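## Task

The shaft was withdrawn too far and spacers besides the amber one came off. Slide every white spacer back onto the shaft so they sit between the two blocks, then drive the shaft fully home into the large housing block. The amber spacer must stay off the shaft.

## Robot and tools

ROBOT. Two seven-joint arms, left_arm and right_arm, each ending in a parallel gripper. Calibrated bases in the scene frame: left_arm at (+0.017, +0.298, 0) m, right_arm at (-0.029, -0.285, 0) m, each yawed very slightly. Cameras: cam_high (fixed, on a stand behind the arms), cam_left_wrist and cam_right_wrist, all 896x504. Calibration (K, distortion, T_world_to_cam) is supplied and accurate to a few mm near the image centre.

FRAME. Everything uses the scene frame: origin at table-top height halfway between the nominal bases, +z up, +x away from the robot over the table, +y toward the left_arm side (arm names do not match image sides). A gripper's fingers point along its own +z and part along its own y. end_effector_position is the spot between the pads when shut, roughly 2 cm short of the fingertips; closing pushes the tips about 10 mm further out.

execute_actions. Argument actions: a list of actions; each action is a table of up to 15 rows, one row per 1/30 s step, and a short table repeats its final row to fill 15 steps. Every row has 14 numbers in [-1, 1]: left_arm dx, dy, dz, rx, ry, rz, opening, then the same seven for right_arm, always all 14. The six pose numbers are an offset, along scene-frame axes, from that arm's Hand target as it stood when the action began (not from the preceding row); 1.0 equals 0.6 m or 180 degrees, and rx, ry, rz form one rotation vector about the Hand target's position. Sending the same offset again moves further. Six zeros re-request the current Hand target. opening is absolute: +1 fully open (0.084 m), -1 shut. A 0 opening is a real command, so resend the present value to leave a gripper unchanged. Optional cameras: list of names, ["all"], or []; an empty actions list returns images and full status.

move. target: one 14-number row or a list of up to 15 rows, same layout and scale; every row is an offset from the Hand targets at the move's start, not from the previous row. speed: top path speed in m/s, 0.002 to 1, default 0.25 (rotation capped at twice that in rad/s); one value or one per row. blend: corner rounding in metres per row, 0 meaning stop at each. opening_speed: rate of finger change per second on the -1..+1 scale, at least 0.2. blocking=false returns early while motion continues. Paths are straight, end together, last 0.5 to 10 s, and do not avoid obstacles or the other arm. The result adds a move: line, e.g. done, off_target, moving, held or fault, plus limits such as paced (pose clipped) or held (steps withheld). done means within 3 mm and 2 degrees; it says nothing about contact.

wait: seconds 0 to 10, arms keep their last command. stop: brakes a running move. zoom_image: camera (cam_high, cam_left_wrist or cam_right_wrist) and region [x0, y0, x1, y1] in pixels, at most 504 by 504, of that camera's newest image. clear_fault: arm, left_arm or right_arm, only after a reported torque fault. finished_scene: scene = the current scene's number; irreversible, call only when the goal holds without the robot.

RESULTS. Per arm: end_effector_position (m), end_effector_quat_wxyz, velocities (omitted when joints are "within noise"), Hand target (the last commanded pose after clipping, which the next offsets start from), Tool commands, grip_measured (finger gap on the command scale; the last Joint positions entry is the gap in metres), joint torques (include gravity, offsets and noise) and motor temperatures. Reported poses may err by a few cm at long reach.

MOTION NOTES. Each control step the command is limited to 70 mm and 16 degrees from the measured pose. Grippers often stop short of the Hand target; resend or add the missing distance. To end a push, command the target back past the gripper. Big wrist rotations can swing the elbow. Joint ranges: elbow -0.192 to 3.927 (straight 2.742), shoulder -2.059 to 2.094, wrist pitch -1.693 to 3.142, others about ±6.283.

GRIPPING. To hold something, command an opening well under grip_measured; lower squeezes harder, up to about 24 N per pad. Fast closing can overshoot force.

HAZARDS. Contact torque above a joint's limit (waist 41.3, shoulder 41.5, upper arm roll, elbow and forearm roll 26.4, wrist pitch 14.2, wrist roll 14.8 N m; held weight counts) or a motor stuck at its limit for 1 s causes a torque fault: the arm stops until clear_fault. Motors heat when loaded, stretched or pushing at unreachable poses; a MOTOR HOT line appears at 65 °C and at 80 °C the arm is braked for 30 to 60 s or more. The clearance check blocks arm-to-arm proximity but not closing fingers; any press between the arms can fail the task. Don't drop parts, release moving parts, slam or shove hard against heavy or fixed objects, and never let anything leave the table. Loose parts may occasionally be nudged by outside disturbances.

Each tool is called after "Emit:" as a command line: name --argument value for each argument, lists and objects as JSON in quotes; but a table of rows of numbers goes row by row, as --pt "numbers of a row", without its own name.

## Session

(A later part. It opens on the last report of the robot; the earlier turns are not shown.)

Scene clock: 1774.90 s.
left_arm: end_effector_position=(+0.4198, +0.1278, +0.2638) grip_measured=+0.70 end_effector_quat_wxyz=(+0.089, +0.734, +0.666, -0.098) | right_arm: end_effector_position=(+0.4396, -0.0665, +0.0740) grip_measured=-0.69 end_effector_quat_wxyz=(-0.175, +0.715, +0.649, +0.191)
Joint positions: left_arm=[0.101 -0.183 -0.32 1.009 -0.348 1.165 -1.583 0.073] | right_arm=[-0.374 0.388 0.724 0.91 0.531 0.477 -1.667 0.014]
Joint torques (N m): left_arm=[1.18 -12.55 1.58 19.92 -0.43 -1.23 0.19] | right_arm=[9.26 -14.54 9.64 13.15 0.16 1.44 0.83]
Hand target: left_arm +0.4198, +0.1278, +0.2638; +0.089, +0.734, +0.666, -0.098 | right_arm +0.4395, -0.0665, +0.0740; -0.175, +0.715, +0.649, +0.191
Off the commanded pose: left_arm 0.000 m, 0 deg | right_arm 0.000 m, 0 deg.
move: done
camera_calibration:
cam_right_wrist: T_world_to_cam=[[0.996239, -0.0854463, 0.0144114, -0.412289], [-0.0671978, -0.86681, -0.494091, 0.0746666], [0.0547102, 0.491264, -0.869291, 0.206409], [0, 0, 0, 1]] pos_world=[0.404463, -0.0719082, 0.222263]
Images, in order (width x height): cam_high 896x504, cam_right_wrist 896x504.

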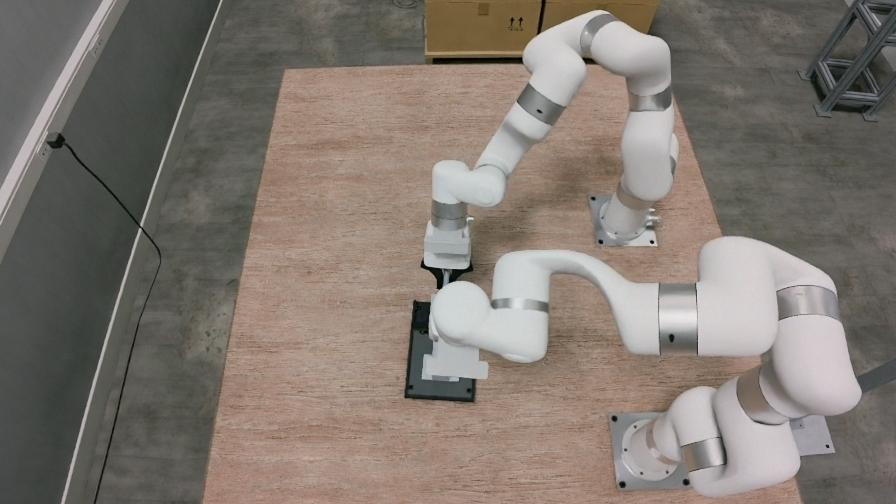

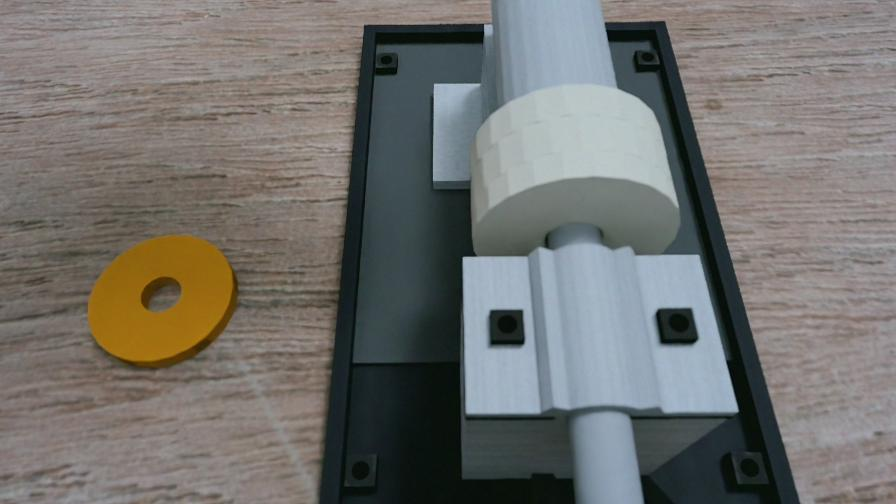

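Emit:
move --pt "-0.1 0.15 0.1 0 0 0 0.7 0 0 0 0 0 0 0.0" --pt "-0.1 0.15 0.1 0 0 0 0.7 -0.01 -0.28 0.2 0 0 0 0.0" --speed '[0.15,0.2]' --blend '[0.0,0]' --cameras '["cam_right_wrist","cam_high"]'

Emit:
zoom_image --camera "cam_high" --region '[390, 220, 500, 420]'

Emit:
zoom_image --camera "cam_right_wrist" --region '[380, 80, 660, 400]'

Scene clock: 1785.03 s.
left_arm: end_effector_position=(+0.3598, +0.2178, +0.3238) grip_measured=+0.70 end_effector_quat_wxyz=(+0.089, +0.734, +0.666, -0.098) | right_arm: end_effector_position=(+0.4335, -0.2345, +0.1940) grip_measured=-0.01 end_effector_quat_wxyz=(-0.175, +0.715, +0.649, +0.191)
Joint positions: left_arm=[0.174 -0.444 -0.155 0.954 -0.333 1.429 -1.416 0.073] | right_arm=[-0.702 0.031 0.611 0.982 0.593 1.052 -1.913 0.044]
Joint torques (N m): left_arm=[1.12 -8.35 1.66 20.01 -0.15 -1.12 0.02] | right_arm=[-0.68 -12.73 0.2 19.39 0.11 -0.99 -0.1]
Hand target: left_arm +0.3598, +0.2178, +0.3238; +0.089, +0.734, +0.666, -0.098 | right_arm +0.4335, -0.2345, +0.1940; -0.175, +0.715, +0.649, +0.191
Off the commanded pose: left_arm 0.000 m, 0 deg | right_arm 0.000 m, 0 deg.
move: done
camera_calibration:
cam_right_wrist: T_world_to_cam=[[0.996257, -0.0852564, 0.0142839, -0.422314], [-0.0670914, -0.866782, -0.494154, -0.0120841], [0.0545108, 0.491346, -0.869257, 0.393672], [0, 0, 0, 1]] pos_world=[0.398463, -0.239908, 0.342263]
Images, in order (width x height): cam_high 896x504, cam_right_wrist 896x504.

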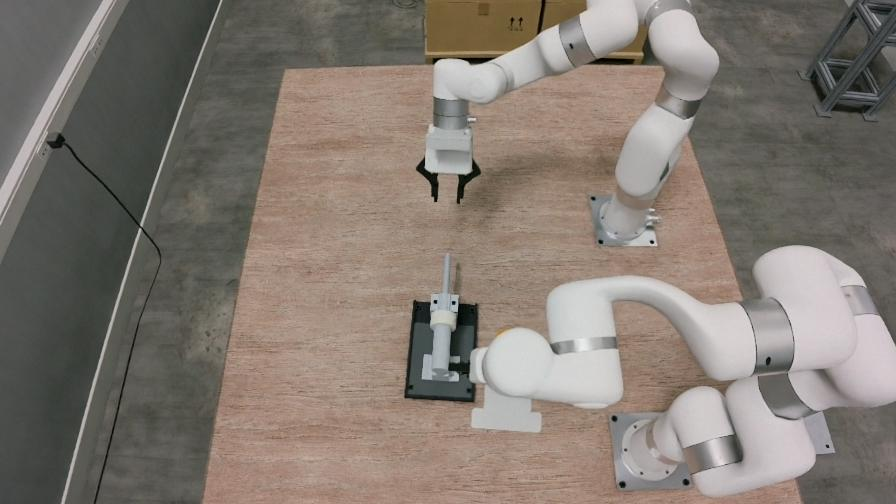

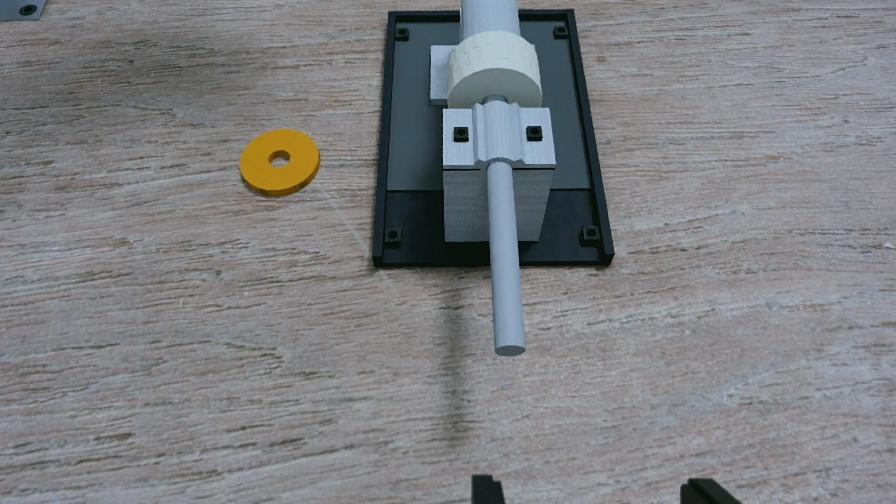

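Scaled by 2.520 from the camera's 896x504 image, which has a finer 1280x720 frame.

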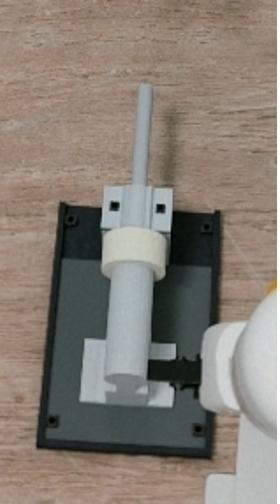

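Scaled by 1.575 from the camera's 896x504 image, which has a finer 1280x720 frame.

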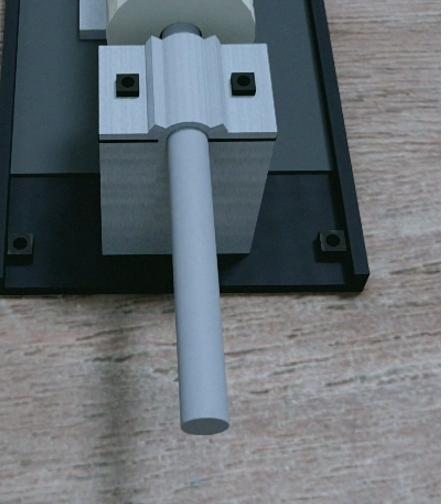

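Emit:
move --pt "0 0 0 0 0 0 0.7 0.0025 0.09 -0.08 -0.1658 0.016 0 -1" --pt "0 0 0 0 0 0 0.7 0.0025 0.107 -0.2067 -0.1658 0.016 0 -1" --speed '[0.15,0.15]' --blend '[0.01,0]' --cameras '["cam_right_wrist","cam_high"]'

Emit:
zoom_image --camera "cam_high" --region '[390, 180, 500, 380]'

Emit:
zoom_image --camera "cam_right_wrist" --region '[380, 204, 760, 504]'

Scene clock: 1805.60 s.
left_arm: end_effector_position=(+0.3598, +0.2178, +0.3238) grip_measured=+0.70 end_effector_quat_wxyz=(+0.089, +0.734, +0.666, -0.098) | right_arm: end_effector_position=(+0.4351, -0.1703, +0.0700) grip_measured=-1.00 end_effector_quat_wxyz=(-0.001, +0.741, +0.672, +0.000)
Joint positions: left_arm=[0.174 -0.444 -0.155 0.954 -0.333 1.429 -1.416 0.073] | right_arm=[-0.394 0.326 0.67 0.951 -0.305 0.716 -1.013 0]
Joint torques (N m): left_arm=[1.05 -8.35 1.68 19.9 -0.33 -1.12 0.03] | right_arm=[1.32 -14.67 2.98 16.9 -0.25 -1.64 0.29]
Hand target: left_arm +0.3598, +0.2178, +0.3238; +0.089, +0.734, +0.666, -0.098 | right_arm +0.4350, -0.1703, +0.0700; -0.001, +0.741, +0.672, +0.000
Off the commanded pose: left_arm 0.000 m, 0 deg | right_arm 0.000 m, 0 deg.
move: done
camera_calibration:
cam_right_wrist: T_world_to_cam=[[0.996798, -0.0796342, 0.0071927, -0.415376], [-0.0796803, -0.9968, 0.00637324, -0.0692667], [0.00666215, -0.00692595, -0.999954, 0.19939], [0, 0, 0, 1]] pos_world=[0.407198, -0.100742, 0.20281]
Images, in order (width x height): cam_high 896x504, cam_right_wrist 896x504.

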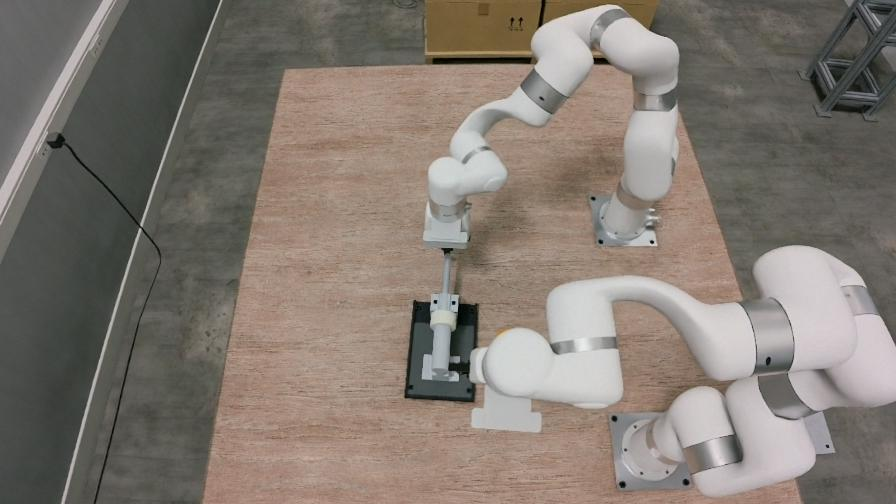

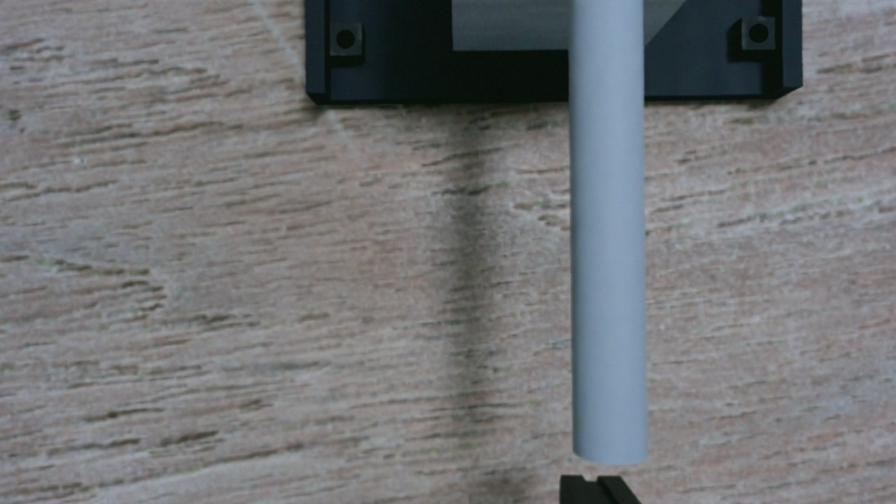

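Scaled by 2.520 from the camera's 896x504 image, which has a finer 1280x720 frame.

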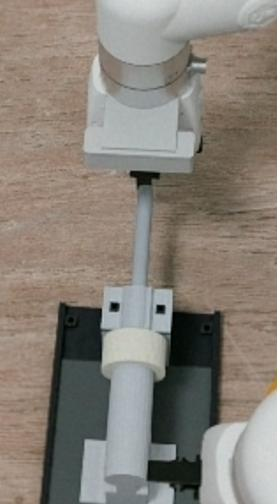

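Scaled by 1.326 from the camera's 896x504 image, which has a finer 1280x720 frame.

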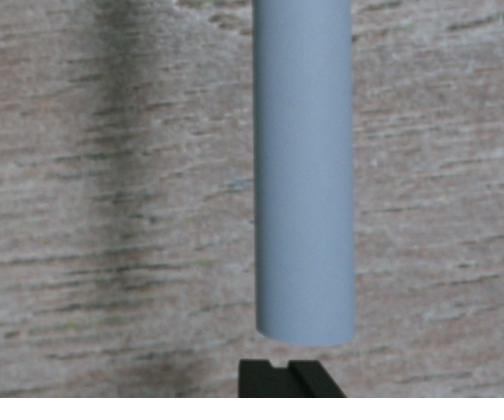

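Emit:
move --pt "0 0 0 0 0 0 0.7 -0.002 0.005 0.004 0 0 0 -1" --pt "0 0 0 0 0 0 0.7 0.002 0.055 0.004 0 0 0 -1" --speed '[0.1,0.03]' --blend '[0.002,0]' --cameras '["cam_right_wrist","cam_high"]'

Emit:
zoom_image --camera "cam_high" --region '[390, 180, 500, 380]'

Scene clock: 1820.10 s.
left_arm: end_effector_position=(+0.3598, +0.2178, +0.3238) grip_measured=+0.70 end_effector_quat_wxyz=(+0.089, +0.734, +0.666, -0.098) | right_arm: end_effector_position=(+0.4362, -0.1374, +0.0724) grip_measured=-1.00 end_effector_quat_wxyz=(-0.001, +0.741, +0.672, +0.000)
Joint positions: left_arm=[0.174 -0.444 -0.155 0.954 -0.333 1.429 -1.416 0.073] | right_arm=[-0.328 0.355 0.676 0.994 -0.326 0.74 -0.935 0]
Joint torques (N m): left_arm=[1.11 -8.28 1.7 19.82 -0.34 -1.13 0.05] | right_arm=[1.78 -14.99 3.54 17.2 -0.18 -1.66 0.27]
Motor temperatures (°C): left_arm=[33 41 46 45 41 40 38] | right_arm=[36 37 38 42 36 36 37]
Hand target: left_arm +0.3598, +0.2178, +0.3238; +0.089, +0.734, +0.666, -0.098 | right_arm +0.4362, -0.1373, +0.0724; -0.001, +0.741, +0.672, +0.000
Off the commanded pose: left_arm 0.000 m, 0 deg | right_arm 0.000 m, 0 deg.
move: done
camera_calibration:
cam_right_wrist: T_world_to_cam=[[0.996799, -0.0796313, 0.007101, -0.413943], [-0.0796775, -0.9968, 0.00648087, -0.0363151], [0.00656219, -0.00702592, -0.999954, 0.202045], [0, 0, 0, 1]] pos_world=[0.408398, -0.067742, 0.20521]
Images, in order (width x height): cam_high 896x504, cam_right_wrist 896x504.

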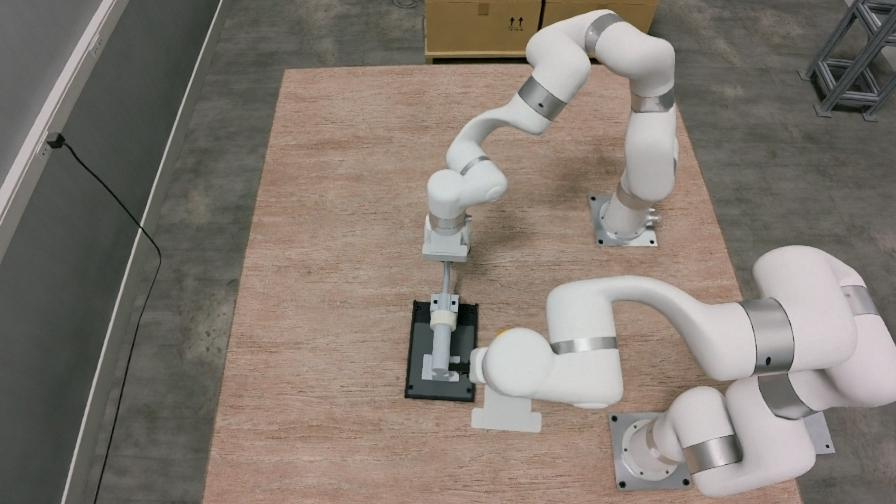

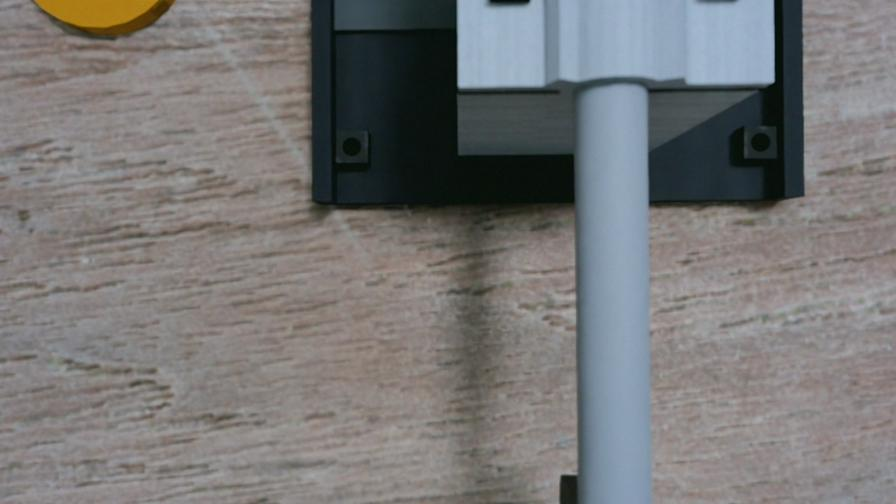

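Scaled by 2.520 from the camera's 896x504 image, which has a finer 1280x720 frame.

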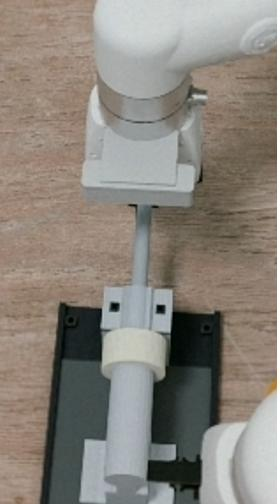

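Emit:
move --pt "0 0 0 0 0 0 0.7 0.004 0.05 0 0 0 0 -1" --speed 0.03 --cameras '["cam_right_wrist","cam_high"]'

Emit:
zoom_image --camera "cam_high" --region '[390, 180, 500, 380]'

Scene clock: 1831.93 s.
left_arm: end_effector_position=(+0.3598, +0.2178, +0.3238) grip_measured=+0.70 end_effector_quat_wxyz=(+0.089, +0.734, +0.666, -0.098) | right_arm: end_effector_position=(+0.4386, -0.1074, +0.0724) grip_measured=-1.00 end_effector_quat_wxyz=(-0.001, +0.741, +0.672, +0.000)
Joint positions: left_arm=[0.174 -0.444 -0.155 0.954 -0.333 1.429 -1.416 0.073] | right_arm=[-0.261 0.395 0.673 1.045 -0.353 0.762 -0.863 0]
Joint torques (N m): left_arm=[1.07 -8.29 1.64 19.62 -0.41 -1.16 0.08] | right_arm=[1.68 -15.74 3.91 17.3 -0.22 -1.69 0.34]
Hand target: left_arm +0.3598, +0.2178, +0.3238; +0.089, +0.734, +0.666, -0.098 | right_arm +0.4386, -0.1073, +0.0724; -0.001, +0.741, +0.672, +0.000
Off the commanded pose: left_arm 0.000 m, 0 deg | right_arm 0.000 m, 0 deg.
move: done
camera_calibration:
cam_right_wrist: T_world_to_cam=[[0.996791, -0.0797315, 0.00709971, -0.413954], [-0.0797777, -0.996792, 0.00648185, -0.00627815], [0.00656012, -0.00702744, -0.999954, 0.20224], [0, 0, 0, 1]] pos_world=[0.410798, -0.037842, 0.20521]
Images, in order (width x height): cam_high 896x504, cam_right_wrist 896x504.

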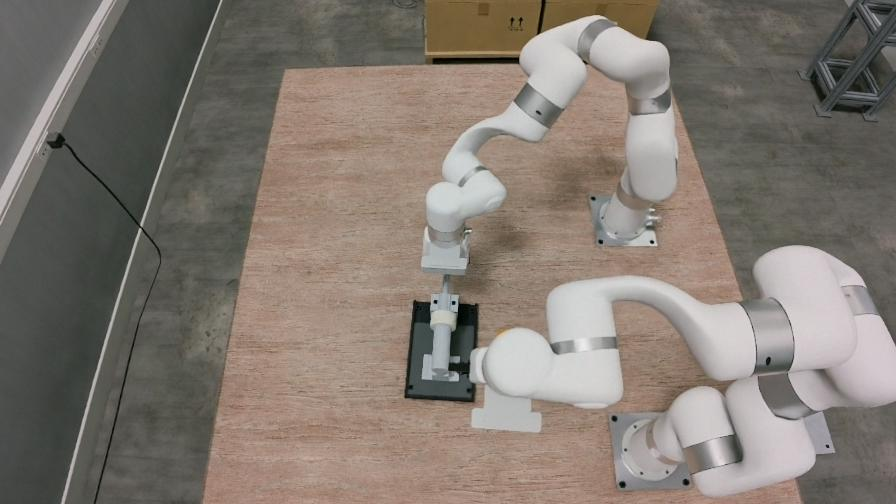

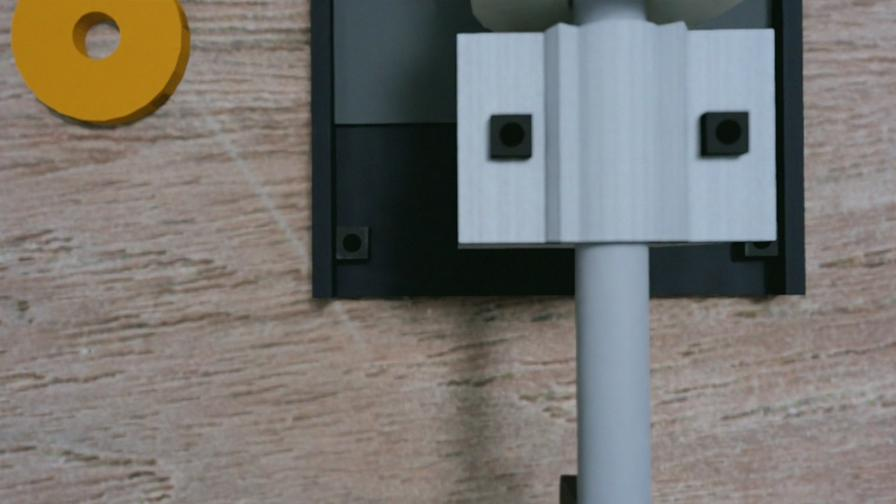

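Scaled by 2.520 from the camera's 896x504 image, which has a finer 1280x720 frame.

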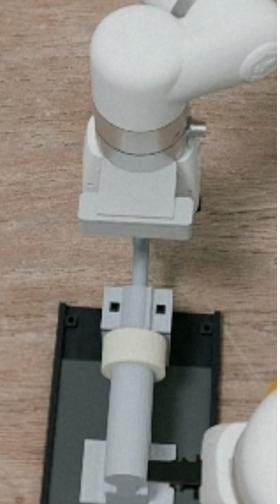

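Emit:
move --pt "0 0 0 0 0 0 0.7 0.004 0.05 0 0 0 0 -1" --speed 0.03 --cameras '["cam_right_wrist"]'

Scene clock: 1839.73 s.
left_arm: end_effector_position=(+0.3598, +0.2178, +0.3238) grip_measured=+0.70 end_effector_quat_wxyz=(+0.089, +0.734, +0.666, -0.098) | right_arm: end_effector_position=(+0.4461, -0.1287, +0.0660) grip_measured=-1.00 end_effector_quat_wxyz=(+0.005, +0.757, +0.653, -0.010)
Joint positions: left_arm=[0.174 -0.444 -0.155 0.954 -0.333 1.429 -1.416 0.073] | right_arm=[-0.247 0.405 0.619 1.057 -0.359 0.77 -0.846 0]
Joint torques (N m): left_arm=[1.05 -8.23 1.59 19.69 -0.34 -1.21 0.01] | right_arm=[1.45 -16.6 3.76 16.86 0.13 -1.85 0.17]
Hand target: left_arm +0.3598, +0.2178, +0.3238; +0.089, +0.734, +0.666, -0.098 | right_arm +0.4461, -0.1287, +0.0660; +0.005, +0.757, +0.653, -0.010 (not the last commanded pose)
Tool commands: left_gripper/opening=+0.7 right_gripper/opening=-1.0
Off the commanded pose: left_arm 0.000 m, 0 deg | right_arm 0.052 m, 3 deg.
TORQUE FAULT: the external load on joint 3 (upper arm roll) of the right arm reached its load limit, and that arm stopped. The contact can be on any part of that arm beyond that joint, not only on its tool. A torque fault puts only its own arm into a fault stop. That arm's remaining commands of this call were not run. The hold on joint 3 (upper arm roll) of that arm was moved back by the arm itself, up to 3 degrees, as the stop began. That arm is still stopped at the end of this call. While its stop runs, that arm, its gripper or tool too, takes no new command.
CLEAR FAULT: the right arm stays stopped (state 4) until you call clear_fault(arm="right_arm").
End effector pose when the fault began: right_arm: position (+0.4391, -0.1020, +0.0721), quat_wxyz (-0.001, +0.741, +0.671, -0.001)
Joint positions when the fault began: right_arm=[-0.247 0.405 0.671 1.057 -0.359 0.77 -0.847 0]
move: fault (right_arm)
camera_calibration:
cam_right_wrist: T_world_to_cam=[[0.991543, -0.129765, 0.00173515, -0.426747], [-0.12976, -0.99111, 0.0293865, -0.00531674], [-0.00209362, -0.0293632, -0.999567, 0.196626], [0, 0, 0, 1]] pos_world=[0.42286, -0.0548728, 0.197438]
Images, in order (width x height): cam_right_wrist 896x504.

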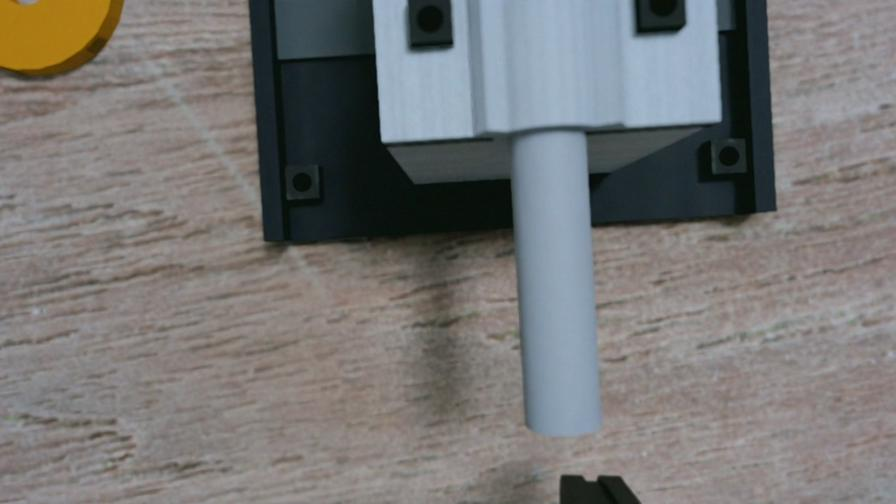

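Emit:
clear_fault --arm "right_arm"

Emit:
move --target '[0,0,0,0,0,0,0.7, -0.016,0.0117,0.0107,0,0,0,-1]' --speed 0.05 --cameras '["cam_right_wrist","cam_high"]'

Emit:
zoom_image --camera "cam_high" --region '[390, 180, 500, 420]'

Scene clock: 1853.37 s.
left_arm: end_effector_position=(+0.3598, +0.2178, +0.3238) grip_measured=+0.70 end_effector_quat_wxyz=(+0.089, +0.734, +0.666, -0.098) | right_arm: end_effector_position=(+0.4461, -0.1286, +0.0660) grip_measured=-1.00 end_effector_quat_wxyz=(+0.005, +0.757, +0.653, -0.010)
Joint positions: left_arm=[0.174 -0.444 -0.155 0.954 -0.333 1.429 -1.416 0.073] | right_arm=[-0.247 0.405 0.619 1.057 -0.359 0.77 -0.846 0]
Joint torques (N m): left_arm=[0.96 -8.22 1.68 19.84 -0.34 -1.25 0.05] | right_arm=[1.18 -16.54 3.89 16.96 0.01 -1.71 0.13]
Hand target: left_arm +0.3598, +0.2178, +0.3238; +0.089, +0.734, +0.666, -0.098 | right_arm +0.4461, -0.1286, +0.0660; +0.005, +0.757, +0.653, -0.010 (not the last commanded pose)
Tool commands: left_gripper/opening=+0.7 right_gripper/opening=-1.0
Off the commanded pose: left_arm 0.000 m, 0 deg | right_arm 0.052 m, 3 deg.
TORQUE FAULT, CONTINUED: the right arm's stop, for the torque fault of joint 3 (upper arm roll) that an earlier result reported, is over. The call counts as one of the actions that you can send in this scene. The hold on joint 3 (upper arm roll) of that arm was moved back by the arm itself, up to 3 degrees, as the stop began. That arm's target is now where it stood when the stop ended, not its last command. That arm's gripper keeps its grip as last carried out, and that arm accepts commands again: back off and push less far.
CLEAR FAULT: your call cleared the right arm's torque fault. If a joint's load stays at its limit, that arm stops again at once.

Scene clock: 1854.13 s.
left_arm: end_effector_position=(+0.3598, +0.2178, +0.3238) grip_measured=+0.70 end_effector_quat_wxyz=(+0.089, +0.734, +0.666, -0.098) | right_arm: end_effector_position=(+0.4365, -0.1216, +0.0724) grip_measured=-1.00 end_effector_quat_wxyz=(+0.005, +0.757, +0.653, -0.010)
Joint positions: left_arm=[0.174 -0.444 -0.155 0.954 -0.333 1.429 -1.416 0.073] | right_arm=[-0.248 0.372 0.637 1.032 -0.339 0.773 -0.84 0]
Joint torques (N m): left_arm=[0.97 -8.3 1.67 19.78 -0.33 -1.21 0.02] | right_arm=[-0.37 -16.62 3.95 16.4 0.03 -1.48 0.25]
Hand target: left_arm +0.3598, +0.2178, +0.3238; +0.089, +0.734, +0.666, -0.098 | right_arm +0.4365, -0.1216, +0.0724; +0.005, +0.757, +0.653, -0.010
Off the commanded pose: left_arm 0.000 m, 0 deg | right_arm 0.000 m, 0 deg.
move: done
camera_calibration:
cam_right_wrist: T_world_to_cam=[[0.991543, -0.129767, 0.00172217, -0.416329], [-0.129761, -0.991113, 0.0292874, 0.0002079], [-0.00209367, -0.0292632, -0.99957, 0.203214], [0, 0, 0, 1]] pos_world=[0.41326, -0.0478729, 0.203838]
Images, in order (width x height): cam_high 896x504, cam_right_wrist 896x504.

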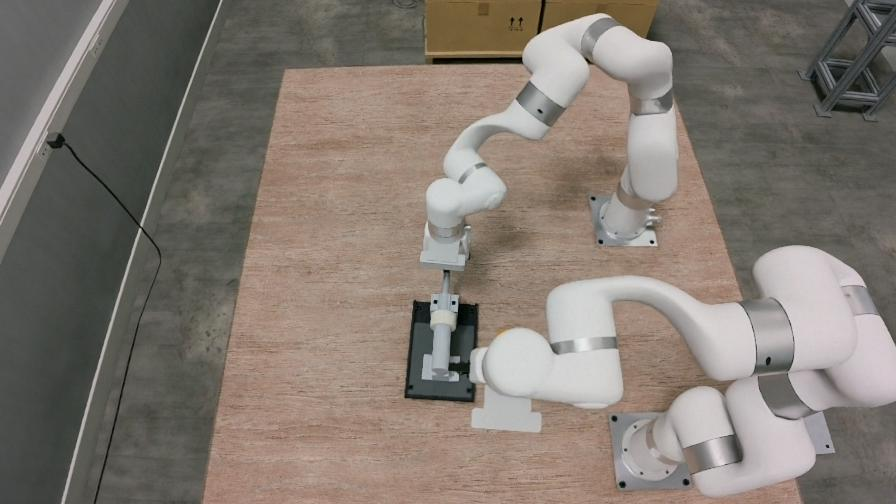

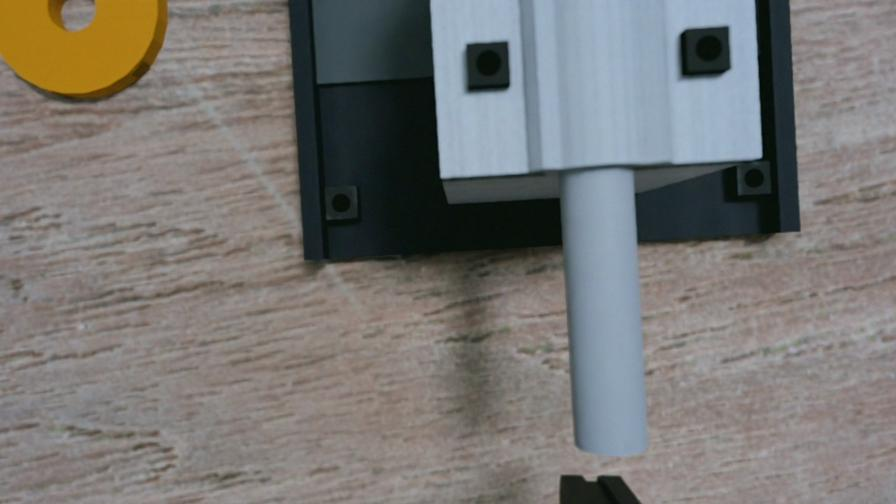

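Scaled by 2.100 from the camera's 896x504 image, which has a finer 1280x720 frame.

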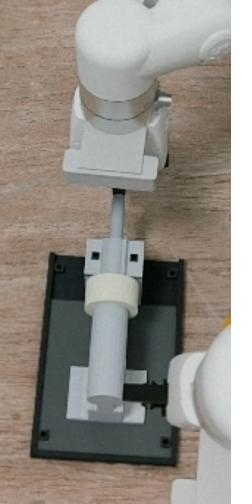

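Emit:
move --target '[0,0,0,0,0,0,0.7, 0.0033,0.0182,0.0,0.0071,-0.0022,0.0158,-1]' --speed 0.03 --cameras '["cam_right_wrist"]'

Emit:
move --target '[0,0,0,0,0,0,0.7, 0.0003,0.0042,0.0,0,0,0,-1]' --speed 0.01 --cameras '["cam_right_wrist"]'

Scene clock: 1869.00 s.
left_arm: end_effector_position=(+0.3598, +0.2178, +0.3238) grip_measured=+0.70 end_effector_quat_wxyz=(+0.089, +0.734, +0.666, -0.098) | right_arm: end_effector_position=(+0.4385, -0.1107, +0.0724) grip_measured=-1.00 end_effector_quat_wxyz=(-0.001, +0.741, +0.672, +0.000)
Joint positions: left_arm=[0.174 -0.444 -0.155 0.954 -0.333 1.429 -1.416 0.073] | right_arm=[-0.249 0.385 0.653 1.039 -0.336 0.757 -0.88 0]
Joint torques (N m): left_arm=[0.93 -8.32 1.53 19.86 -0.26 -1.23 0.06] | right_arm=[-0.47 -15.61 4.14 17.12 0.18 -1.77 -0.16]
Hand target: left_arm +0.3598, +0.2178, +0.3238; +0.089, +0.734, +0.666, -0.098 | right_arm +0.4385, -0.1107, +0.0724; -0.001, +0.741, +0.672, +0.000
Off the commanded pose: left_arm 0.000 m, 0 deg | right_arm 0.000 m, 0 deg.
move: done
camera_calibration:
cam_right_wrist: T_world_to_cam=[[0.996742, -0.0804162, 0.00628552, -0.414059], [-0.0804565, -0.996737, 0.00645327, -0.00928071], [0.00574606, -0.00693795, -0.999959, 0.202657], [0, 0, 0, 1]] pos_world=[0.410798, -0.0411414, 0.205311]
Images, in order (width x height): cam_right_wrist 896x504.

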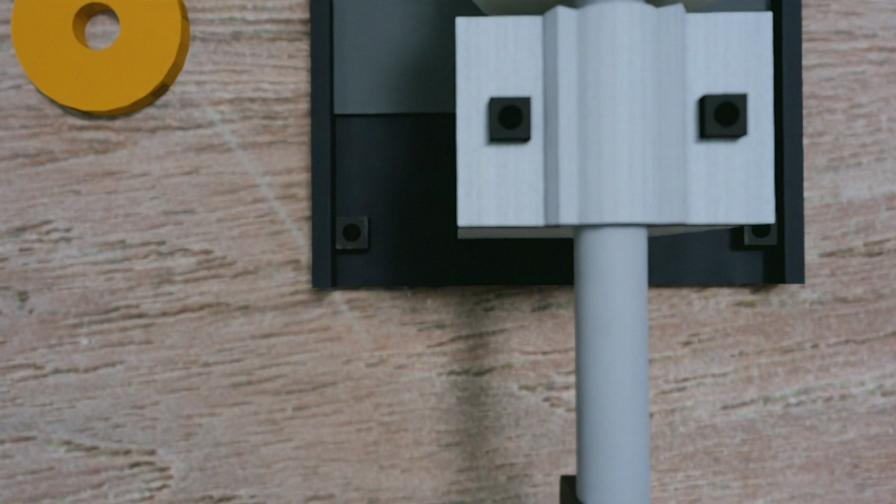

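Scene clock: 1869.70 s.
left_arm: end_effector_position=(+0.3598, +0.2178, +0.3238) grip_measured=+0.70 end_effector_quat_wxyz=(+0.089, +0.734, +0.666, -0.098) | right_arm: end_effector_position=(+0.4387, -0.1082, +0.0724) grip_measured=-1.00 end_effector_quat_wxyz=(-0.001, +0.741, +0.672, +0.000)
Joint positions: left_arm=[0.174 -0.444 -0.155 0.954 -0.333 1.429 -1.416 0.073] | right_arm=[-0.244 0.389 0.653 1.043 -0.338 0.759 -0.874 0]
Joint torques (N m): left_arm=[0.77 -8.17 1.59 19.76 -0.36 -1.24 0] | right_arm=[1.21 -15.73 3.51 17.07 -0.28 -1.45 0.34]
Hand target: left_arm +0.3598, +0.2178, +0.3238; +0.089, +0.734, +0.666, -0.098 | right_arm +0.4387, -0.1082, +0.0724; -0.001, +0.741, +0.672, +0.000
Off the commanded pose: left_arm 0.000 m, 0 deg | right_arm 0.000 m, 0 deg.
move: done
camera_calibration:
cam_right_wrist: T_world_to_cam=[[0.996742, -0.0804162, 0.00628552, -0.414057], [-0.0804565, -0.996737, 0.00645327, -0.00677278], [0.00574606, -0.00693795, -0.999959, 0.202673], [0, 0, 0, 1]] pos_world=[0.410998, -0.0386414, 0.205311]
Images, in order (width x height): cam_right_wrist 896x504.

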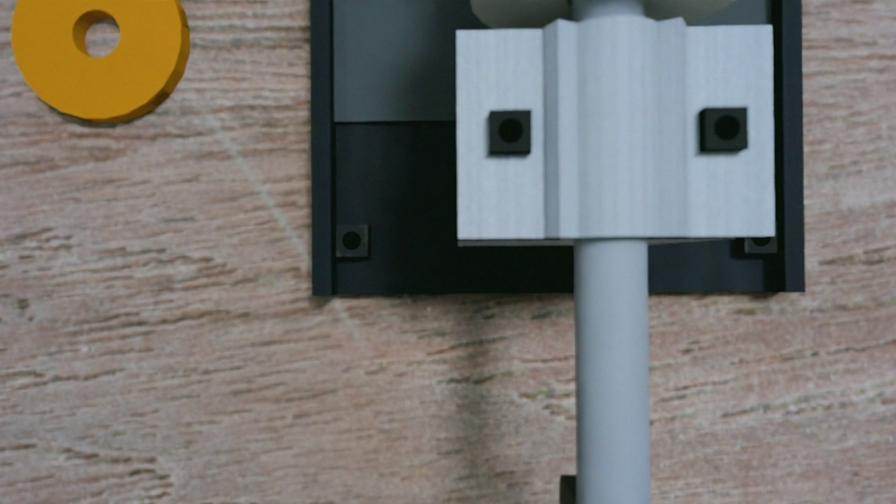

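Emit:
move --target '[0,0,0,0,0,0,0.7, 0.0002,0.0033,0.0,0,0,0,-1]' --speed 0.01

Emit:
move --target '[0,0,0,0,0,0,0.7, 0.0001,0.0017,0.0,0,0,0,-1]' --speed 0.01

Emit:
move --target '[0,0,0,0,0,0,0.7, 0.0001,0.0017,0.0,0,0,0,-1]' --speed 0.01 --cameras '["cam_right_wrist"]'

Scene clock: 1875.73 s.
left_arm: end_effector_position=(+0.3598, +0.2178, +0.3238) grip_measured=+0.70 end_effector_quat_wxyz=(+0.089, +0.734, +0.666, -0.098) | right_arm: end_effector_position=(+0.4388, -0.1062, +0.0724) grip_measured=-1.00 end_effector_quat_wxyz=(-0.001, +0.741, +0.672, +0.000)
Joint positions: left_arm=[0.174 -0.444 -0.155 0.954 -0.333 1.429 -1.416 0.073] | right_arm=[-0.24 0.391 0.653 1.047 -0.339 0.761 -0.869 0]
Joint torques (N m): left_arm=[0.79 -8.16 1.72 19.77 -0.34 -1.18 0.1] | right_arm=[1.32 -15.8 3.52 17.22 -0.3 -1.52 0.29]
Hand target: left_arm +0.3598, +0.2178, +0.3238; +0.089, +0.734, +0.666, -0.098 | right_arm +0.4388, -0.1062, +0.0724; -0.001, +0.741, +0.672, +0.000
Off the commanded pose: left_arm 0.000 m, 0 deg | right_arm 0.000 m, 0 deg.
move: done

Scene clock: 1876.43 s.
left_arm: end_effector_position=(+0.3598, +0.2178, +0.3238) grip_measured=+0.70 end_effector_quat_wxyz=(+0.089, +0.734, +0.666, -0.098) | right_arm: end_effector_position=(+0.4388, -0.1053, +0.0724) grip_measured=-1.00 end_effector_quat_wxyz=(-0.001, +0.741, +0.672, +0.000)
Joint positions: left_arm=[0.174 -0.444 -0.155 0.954 -0.333 1.429 -1.416 0.073] | right_arm=[-0.237 0.393 0.652 1.049 -0.34 0.762 -0.867 0]
Joint torques (N m): left_arm=[0.89 -8.1 1.64 19.85 -0.35 -1.2 0.12] | right_arm=[3.59 -15.64 5.42 17.59 0.02 -2.22 0.37]
Hand target: left_arm +0.3598, +0.2178, +0.3238; +0.089, +0.734, +0.666, -0.098 | right_arm +0.4389, -0.1052, +0.0724; -0.001, +0.741, +0.672, +0.000
Off the commanded pose: left_arm 0.000 m, 0 deg | right_arm 0.000 m, 0 deg.
move: done

Scene clock: 1877.13 s.
left_arm: end_effector_position=(+0.3598, +0.2178, +0.3238) grip_measured=+0.70 end_effector_quat_wxyz=(+0.089, +0.734, +0.666, -0.098) | right_arm: end_effector_position=(+0.4389, -0.1043, +0.0724) grip_measured=-1.00 end_effector_quat_wxyz=(-0.001, +0.741, +0.672, +0.000)
Joint positions: left_arm=[0.174 -0.444 -0.155 0.954 -0.333 1.429 -1.416 0.073] | right_arm=[-0.235 0.394 0.652 1.05 -0.341 0.763 -0.865 0]
Joint torques (N m): left_arm=[0.84 -8.17 1.66 19.8 -0.32 -1.16 0.06] | right_arm=[13.8 -14.1 12.37 19.38 1.29 -5.18 0.53]
Hand target: left_arm +0.3598, +0.2178, +0.3238; +0.089, +0.734, +0.666, -0.098 | right_arm +0.4389, -0.1042, +0.0724; -0.001, +0.741, +0.672, +0.000
Off the commanded pose: left_arm 0.000 m, 0 deg | right_arm 0.000 m, 0 deg.
move: done
camera_calibration:
cam_right_wrist: T_world_to_cam=[[0.996726, -0.080621, 0.0061993, -0.413925], [-0.0806619, -0.996719, 0.00666284, -0.00282698], [0.0056418, -0.00714107, -0.999959, 0.202735], [0, 0, 0, 1]] pos_world=[0.411198, -0.034741, 0.205311]
Images, in order (width x height): cam_right_wrist 896x504.

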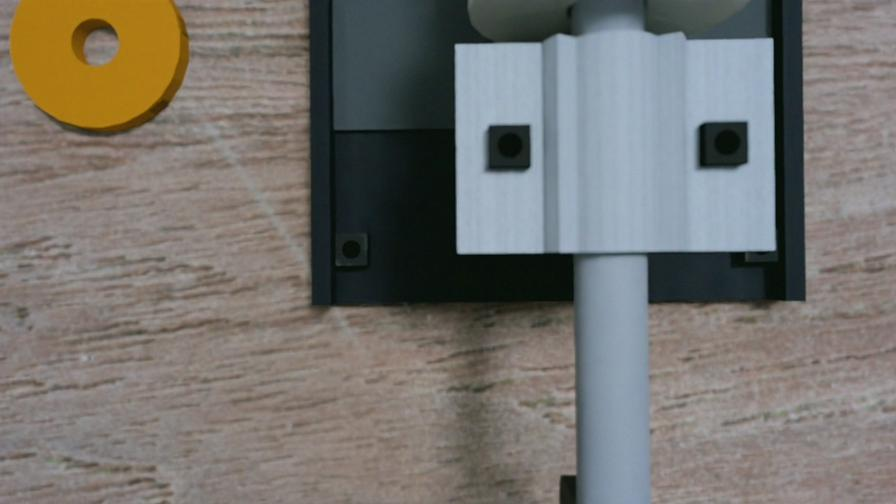

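Emit:
move --pt "0 0 0 0 0 0 0.7 -0.002 -0.05 0.0 0 0 0 -1" --pt "-0.1 0.2 0.1 0 0 0 0.7 -0.01 -0.2 0.25 0 0 0 -1" --speed 0.15 --blend '[0.01,0]' --cameras '["all"]'

Emit:
zoom_image --camera "cam_high" --region '[390, 220, 530, 420]'

Scene clock: 1888.40 s.
left_arm: end_effector_position=(+0.2998, +0.3378, +0.3838) grip_measured=+0.70 end_effector_quat_wxyz=(+0.089, +0.734, +0.666, -0.098) | right_arm: end_effector_position=(+0.4329, -0.2241, +0.2224) grip_measured=-1.00 end_effector_quat_wxyz=(-0.001, +0.741, +0.672, +0.000)
Joint positions: left_arm=[0.269 -0.548 0.079 1.06 -0.204 1.709 -1.188 0.073] | right_arm=[-0.502 -0.011 0.651 1.091 0.01 1.102 -1.35 0]
Joint torques (N m): left_arm=[1.1 -5 0.06 18.94 -0.13 -1.06 0.15] | right_arm=[-0.64 -12.42 -0.24 20.28 0.15 -1.46 -0.06]
Hand target: left_arm +0.2998, +0.3378, +0.3838; +0.089, +0.734, +0.666, -0.098 | right_arm +0.4329, -0.2242, +0.2224; -0.001, +0.741, +0.672, +0.000
Off the commanded pose: left_arm 0.000 m, 0 deg | right_arm 0.000 m, 0 deg.
move: done
camera_calibration:
cam_left_wrist: T_world_to_cam=[[0.992617, -0.121278, 0.00163486, -0.22169], [-0.116886, -0.952899, 0.279858, 0.309958], [-0.0323828, -0.277983, -0.96004, 0.602397], [0, 0, 0, 1]] pos_world=[0.275791, 0.435929, 0.491943]
cam_right_wrist: T_world_to_cam=[[0.996742, -0.0804148, 0.00618586, -0.418504], [-0.0804545, -0.996737, 0.00646131, -0.123733], [0.0056461, -0.00693795, -0.99996, 0.351937], [0, 0, 0, 1]] pos_world=[0.405198, -0.154541, 0.355311]

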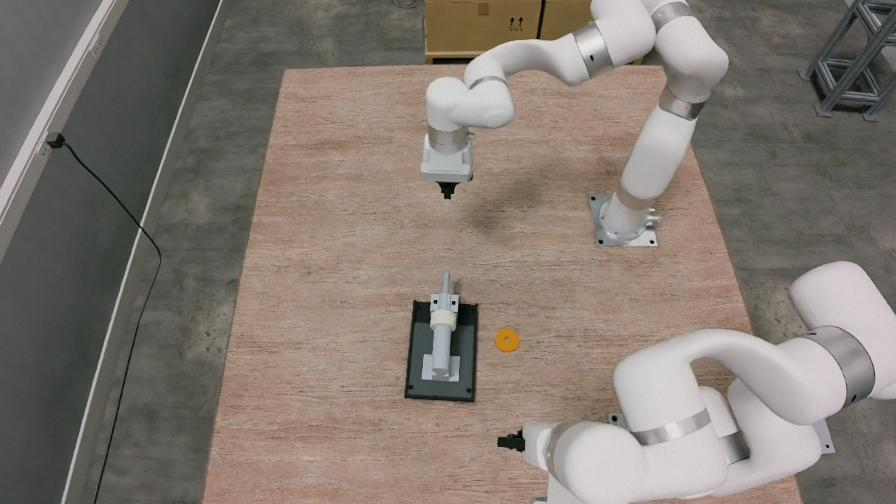

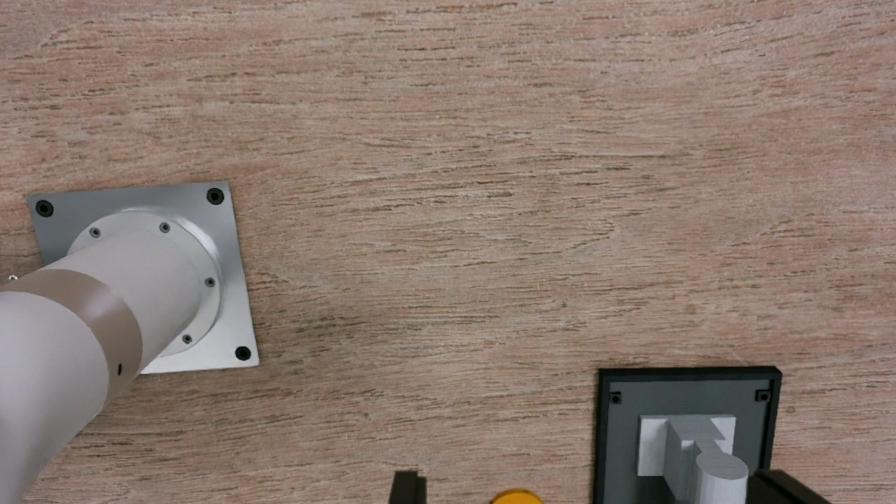

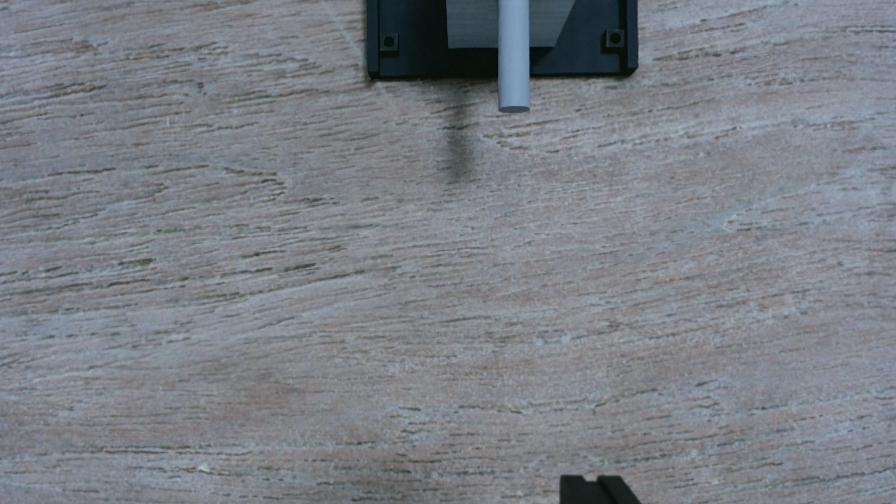

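Scaled by 2.520 from the camera's 896x504 image, which has a finer 1280x720 frame.

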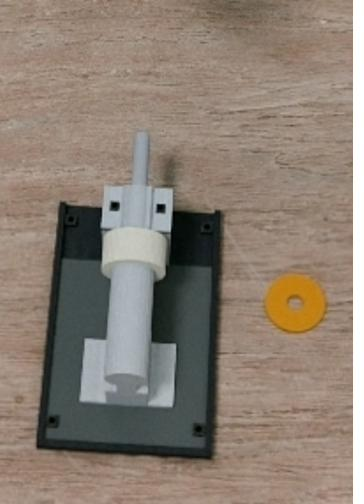

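Emit:
finished_scene --scene 1

The scene is finished: the task was done.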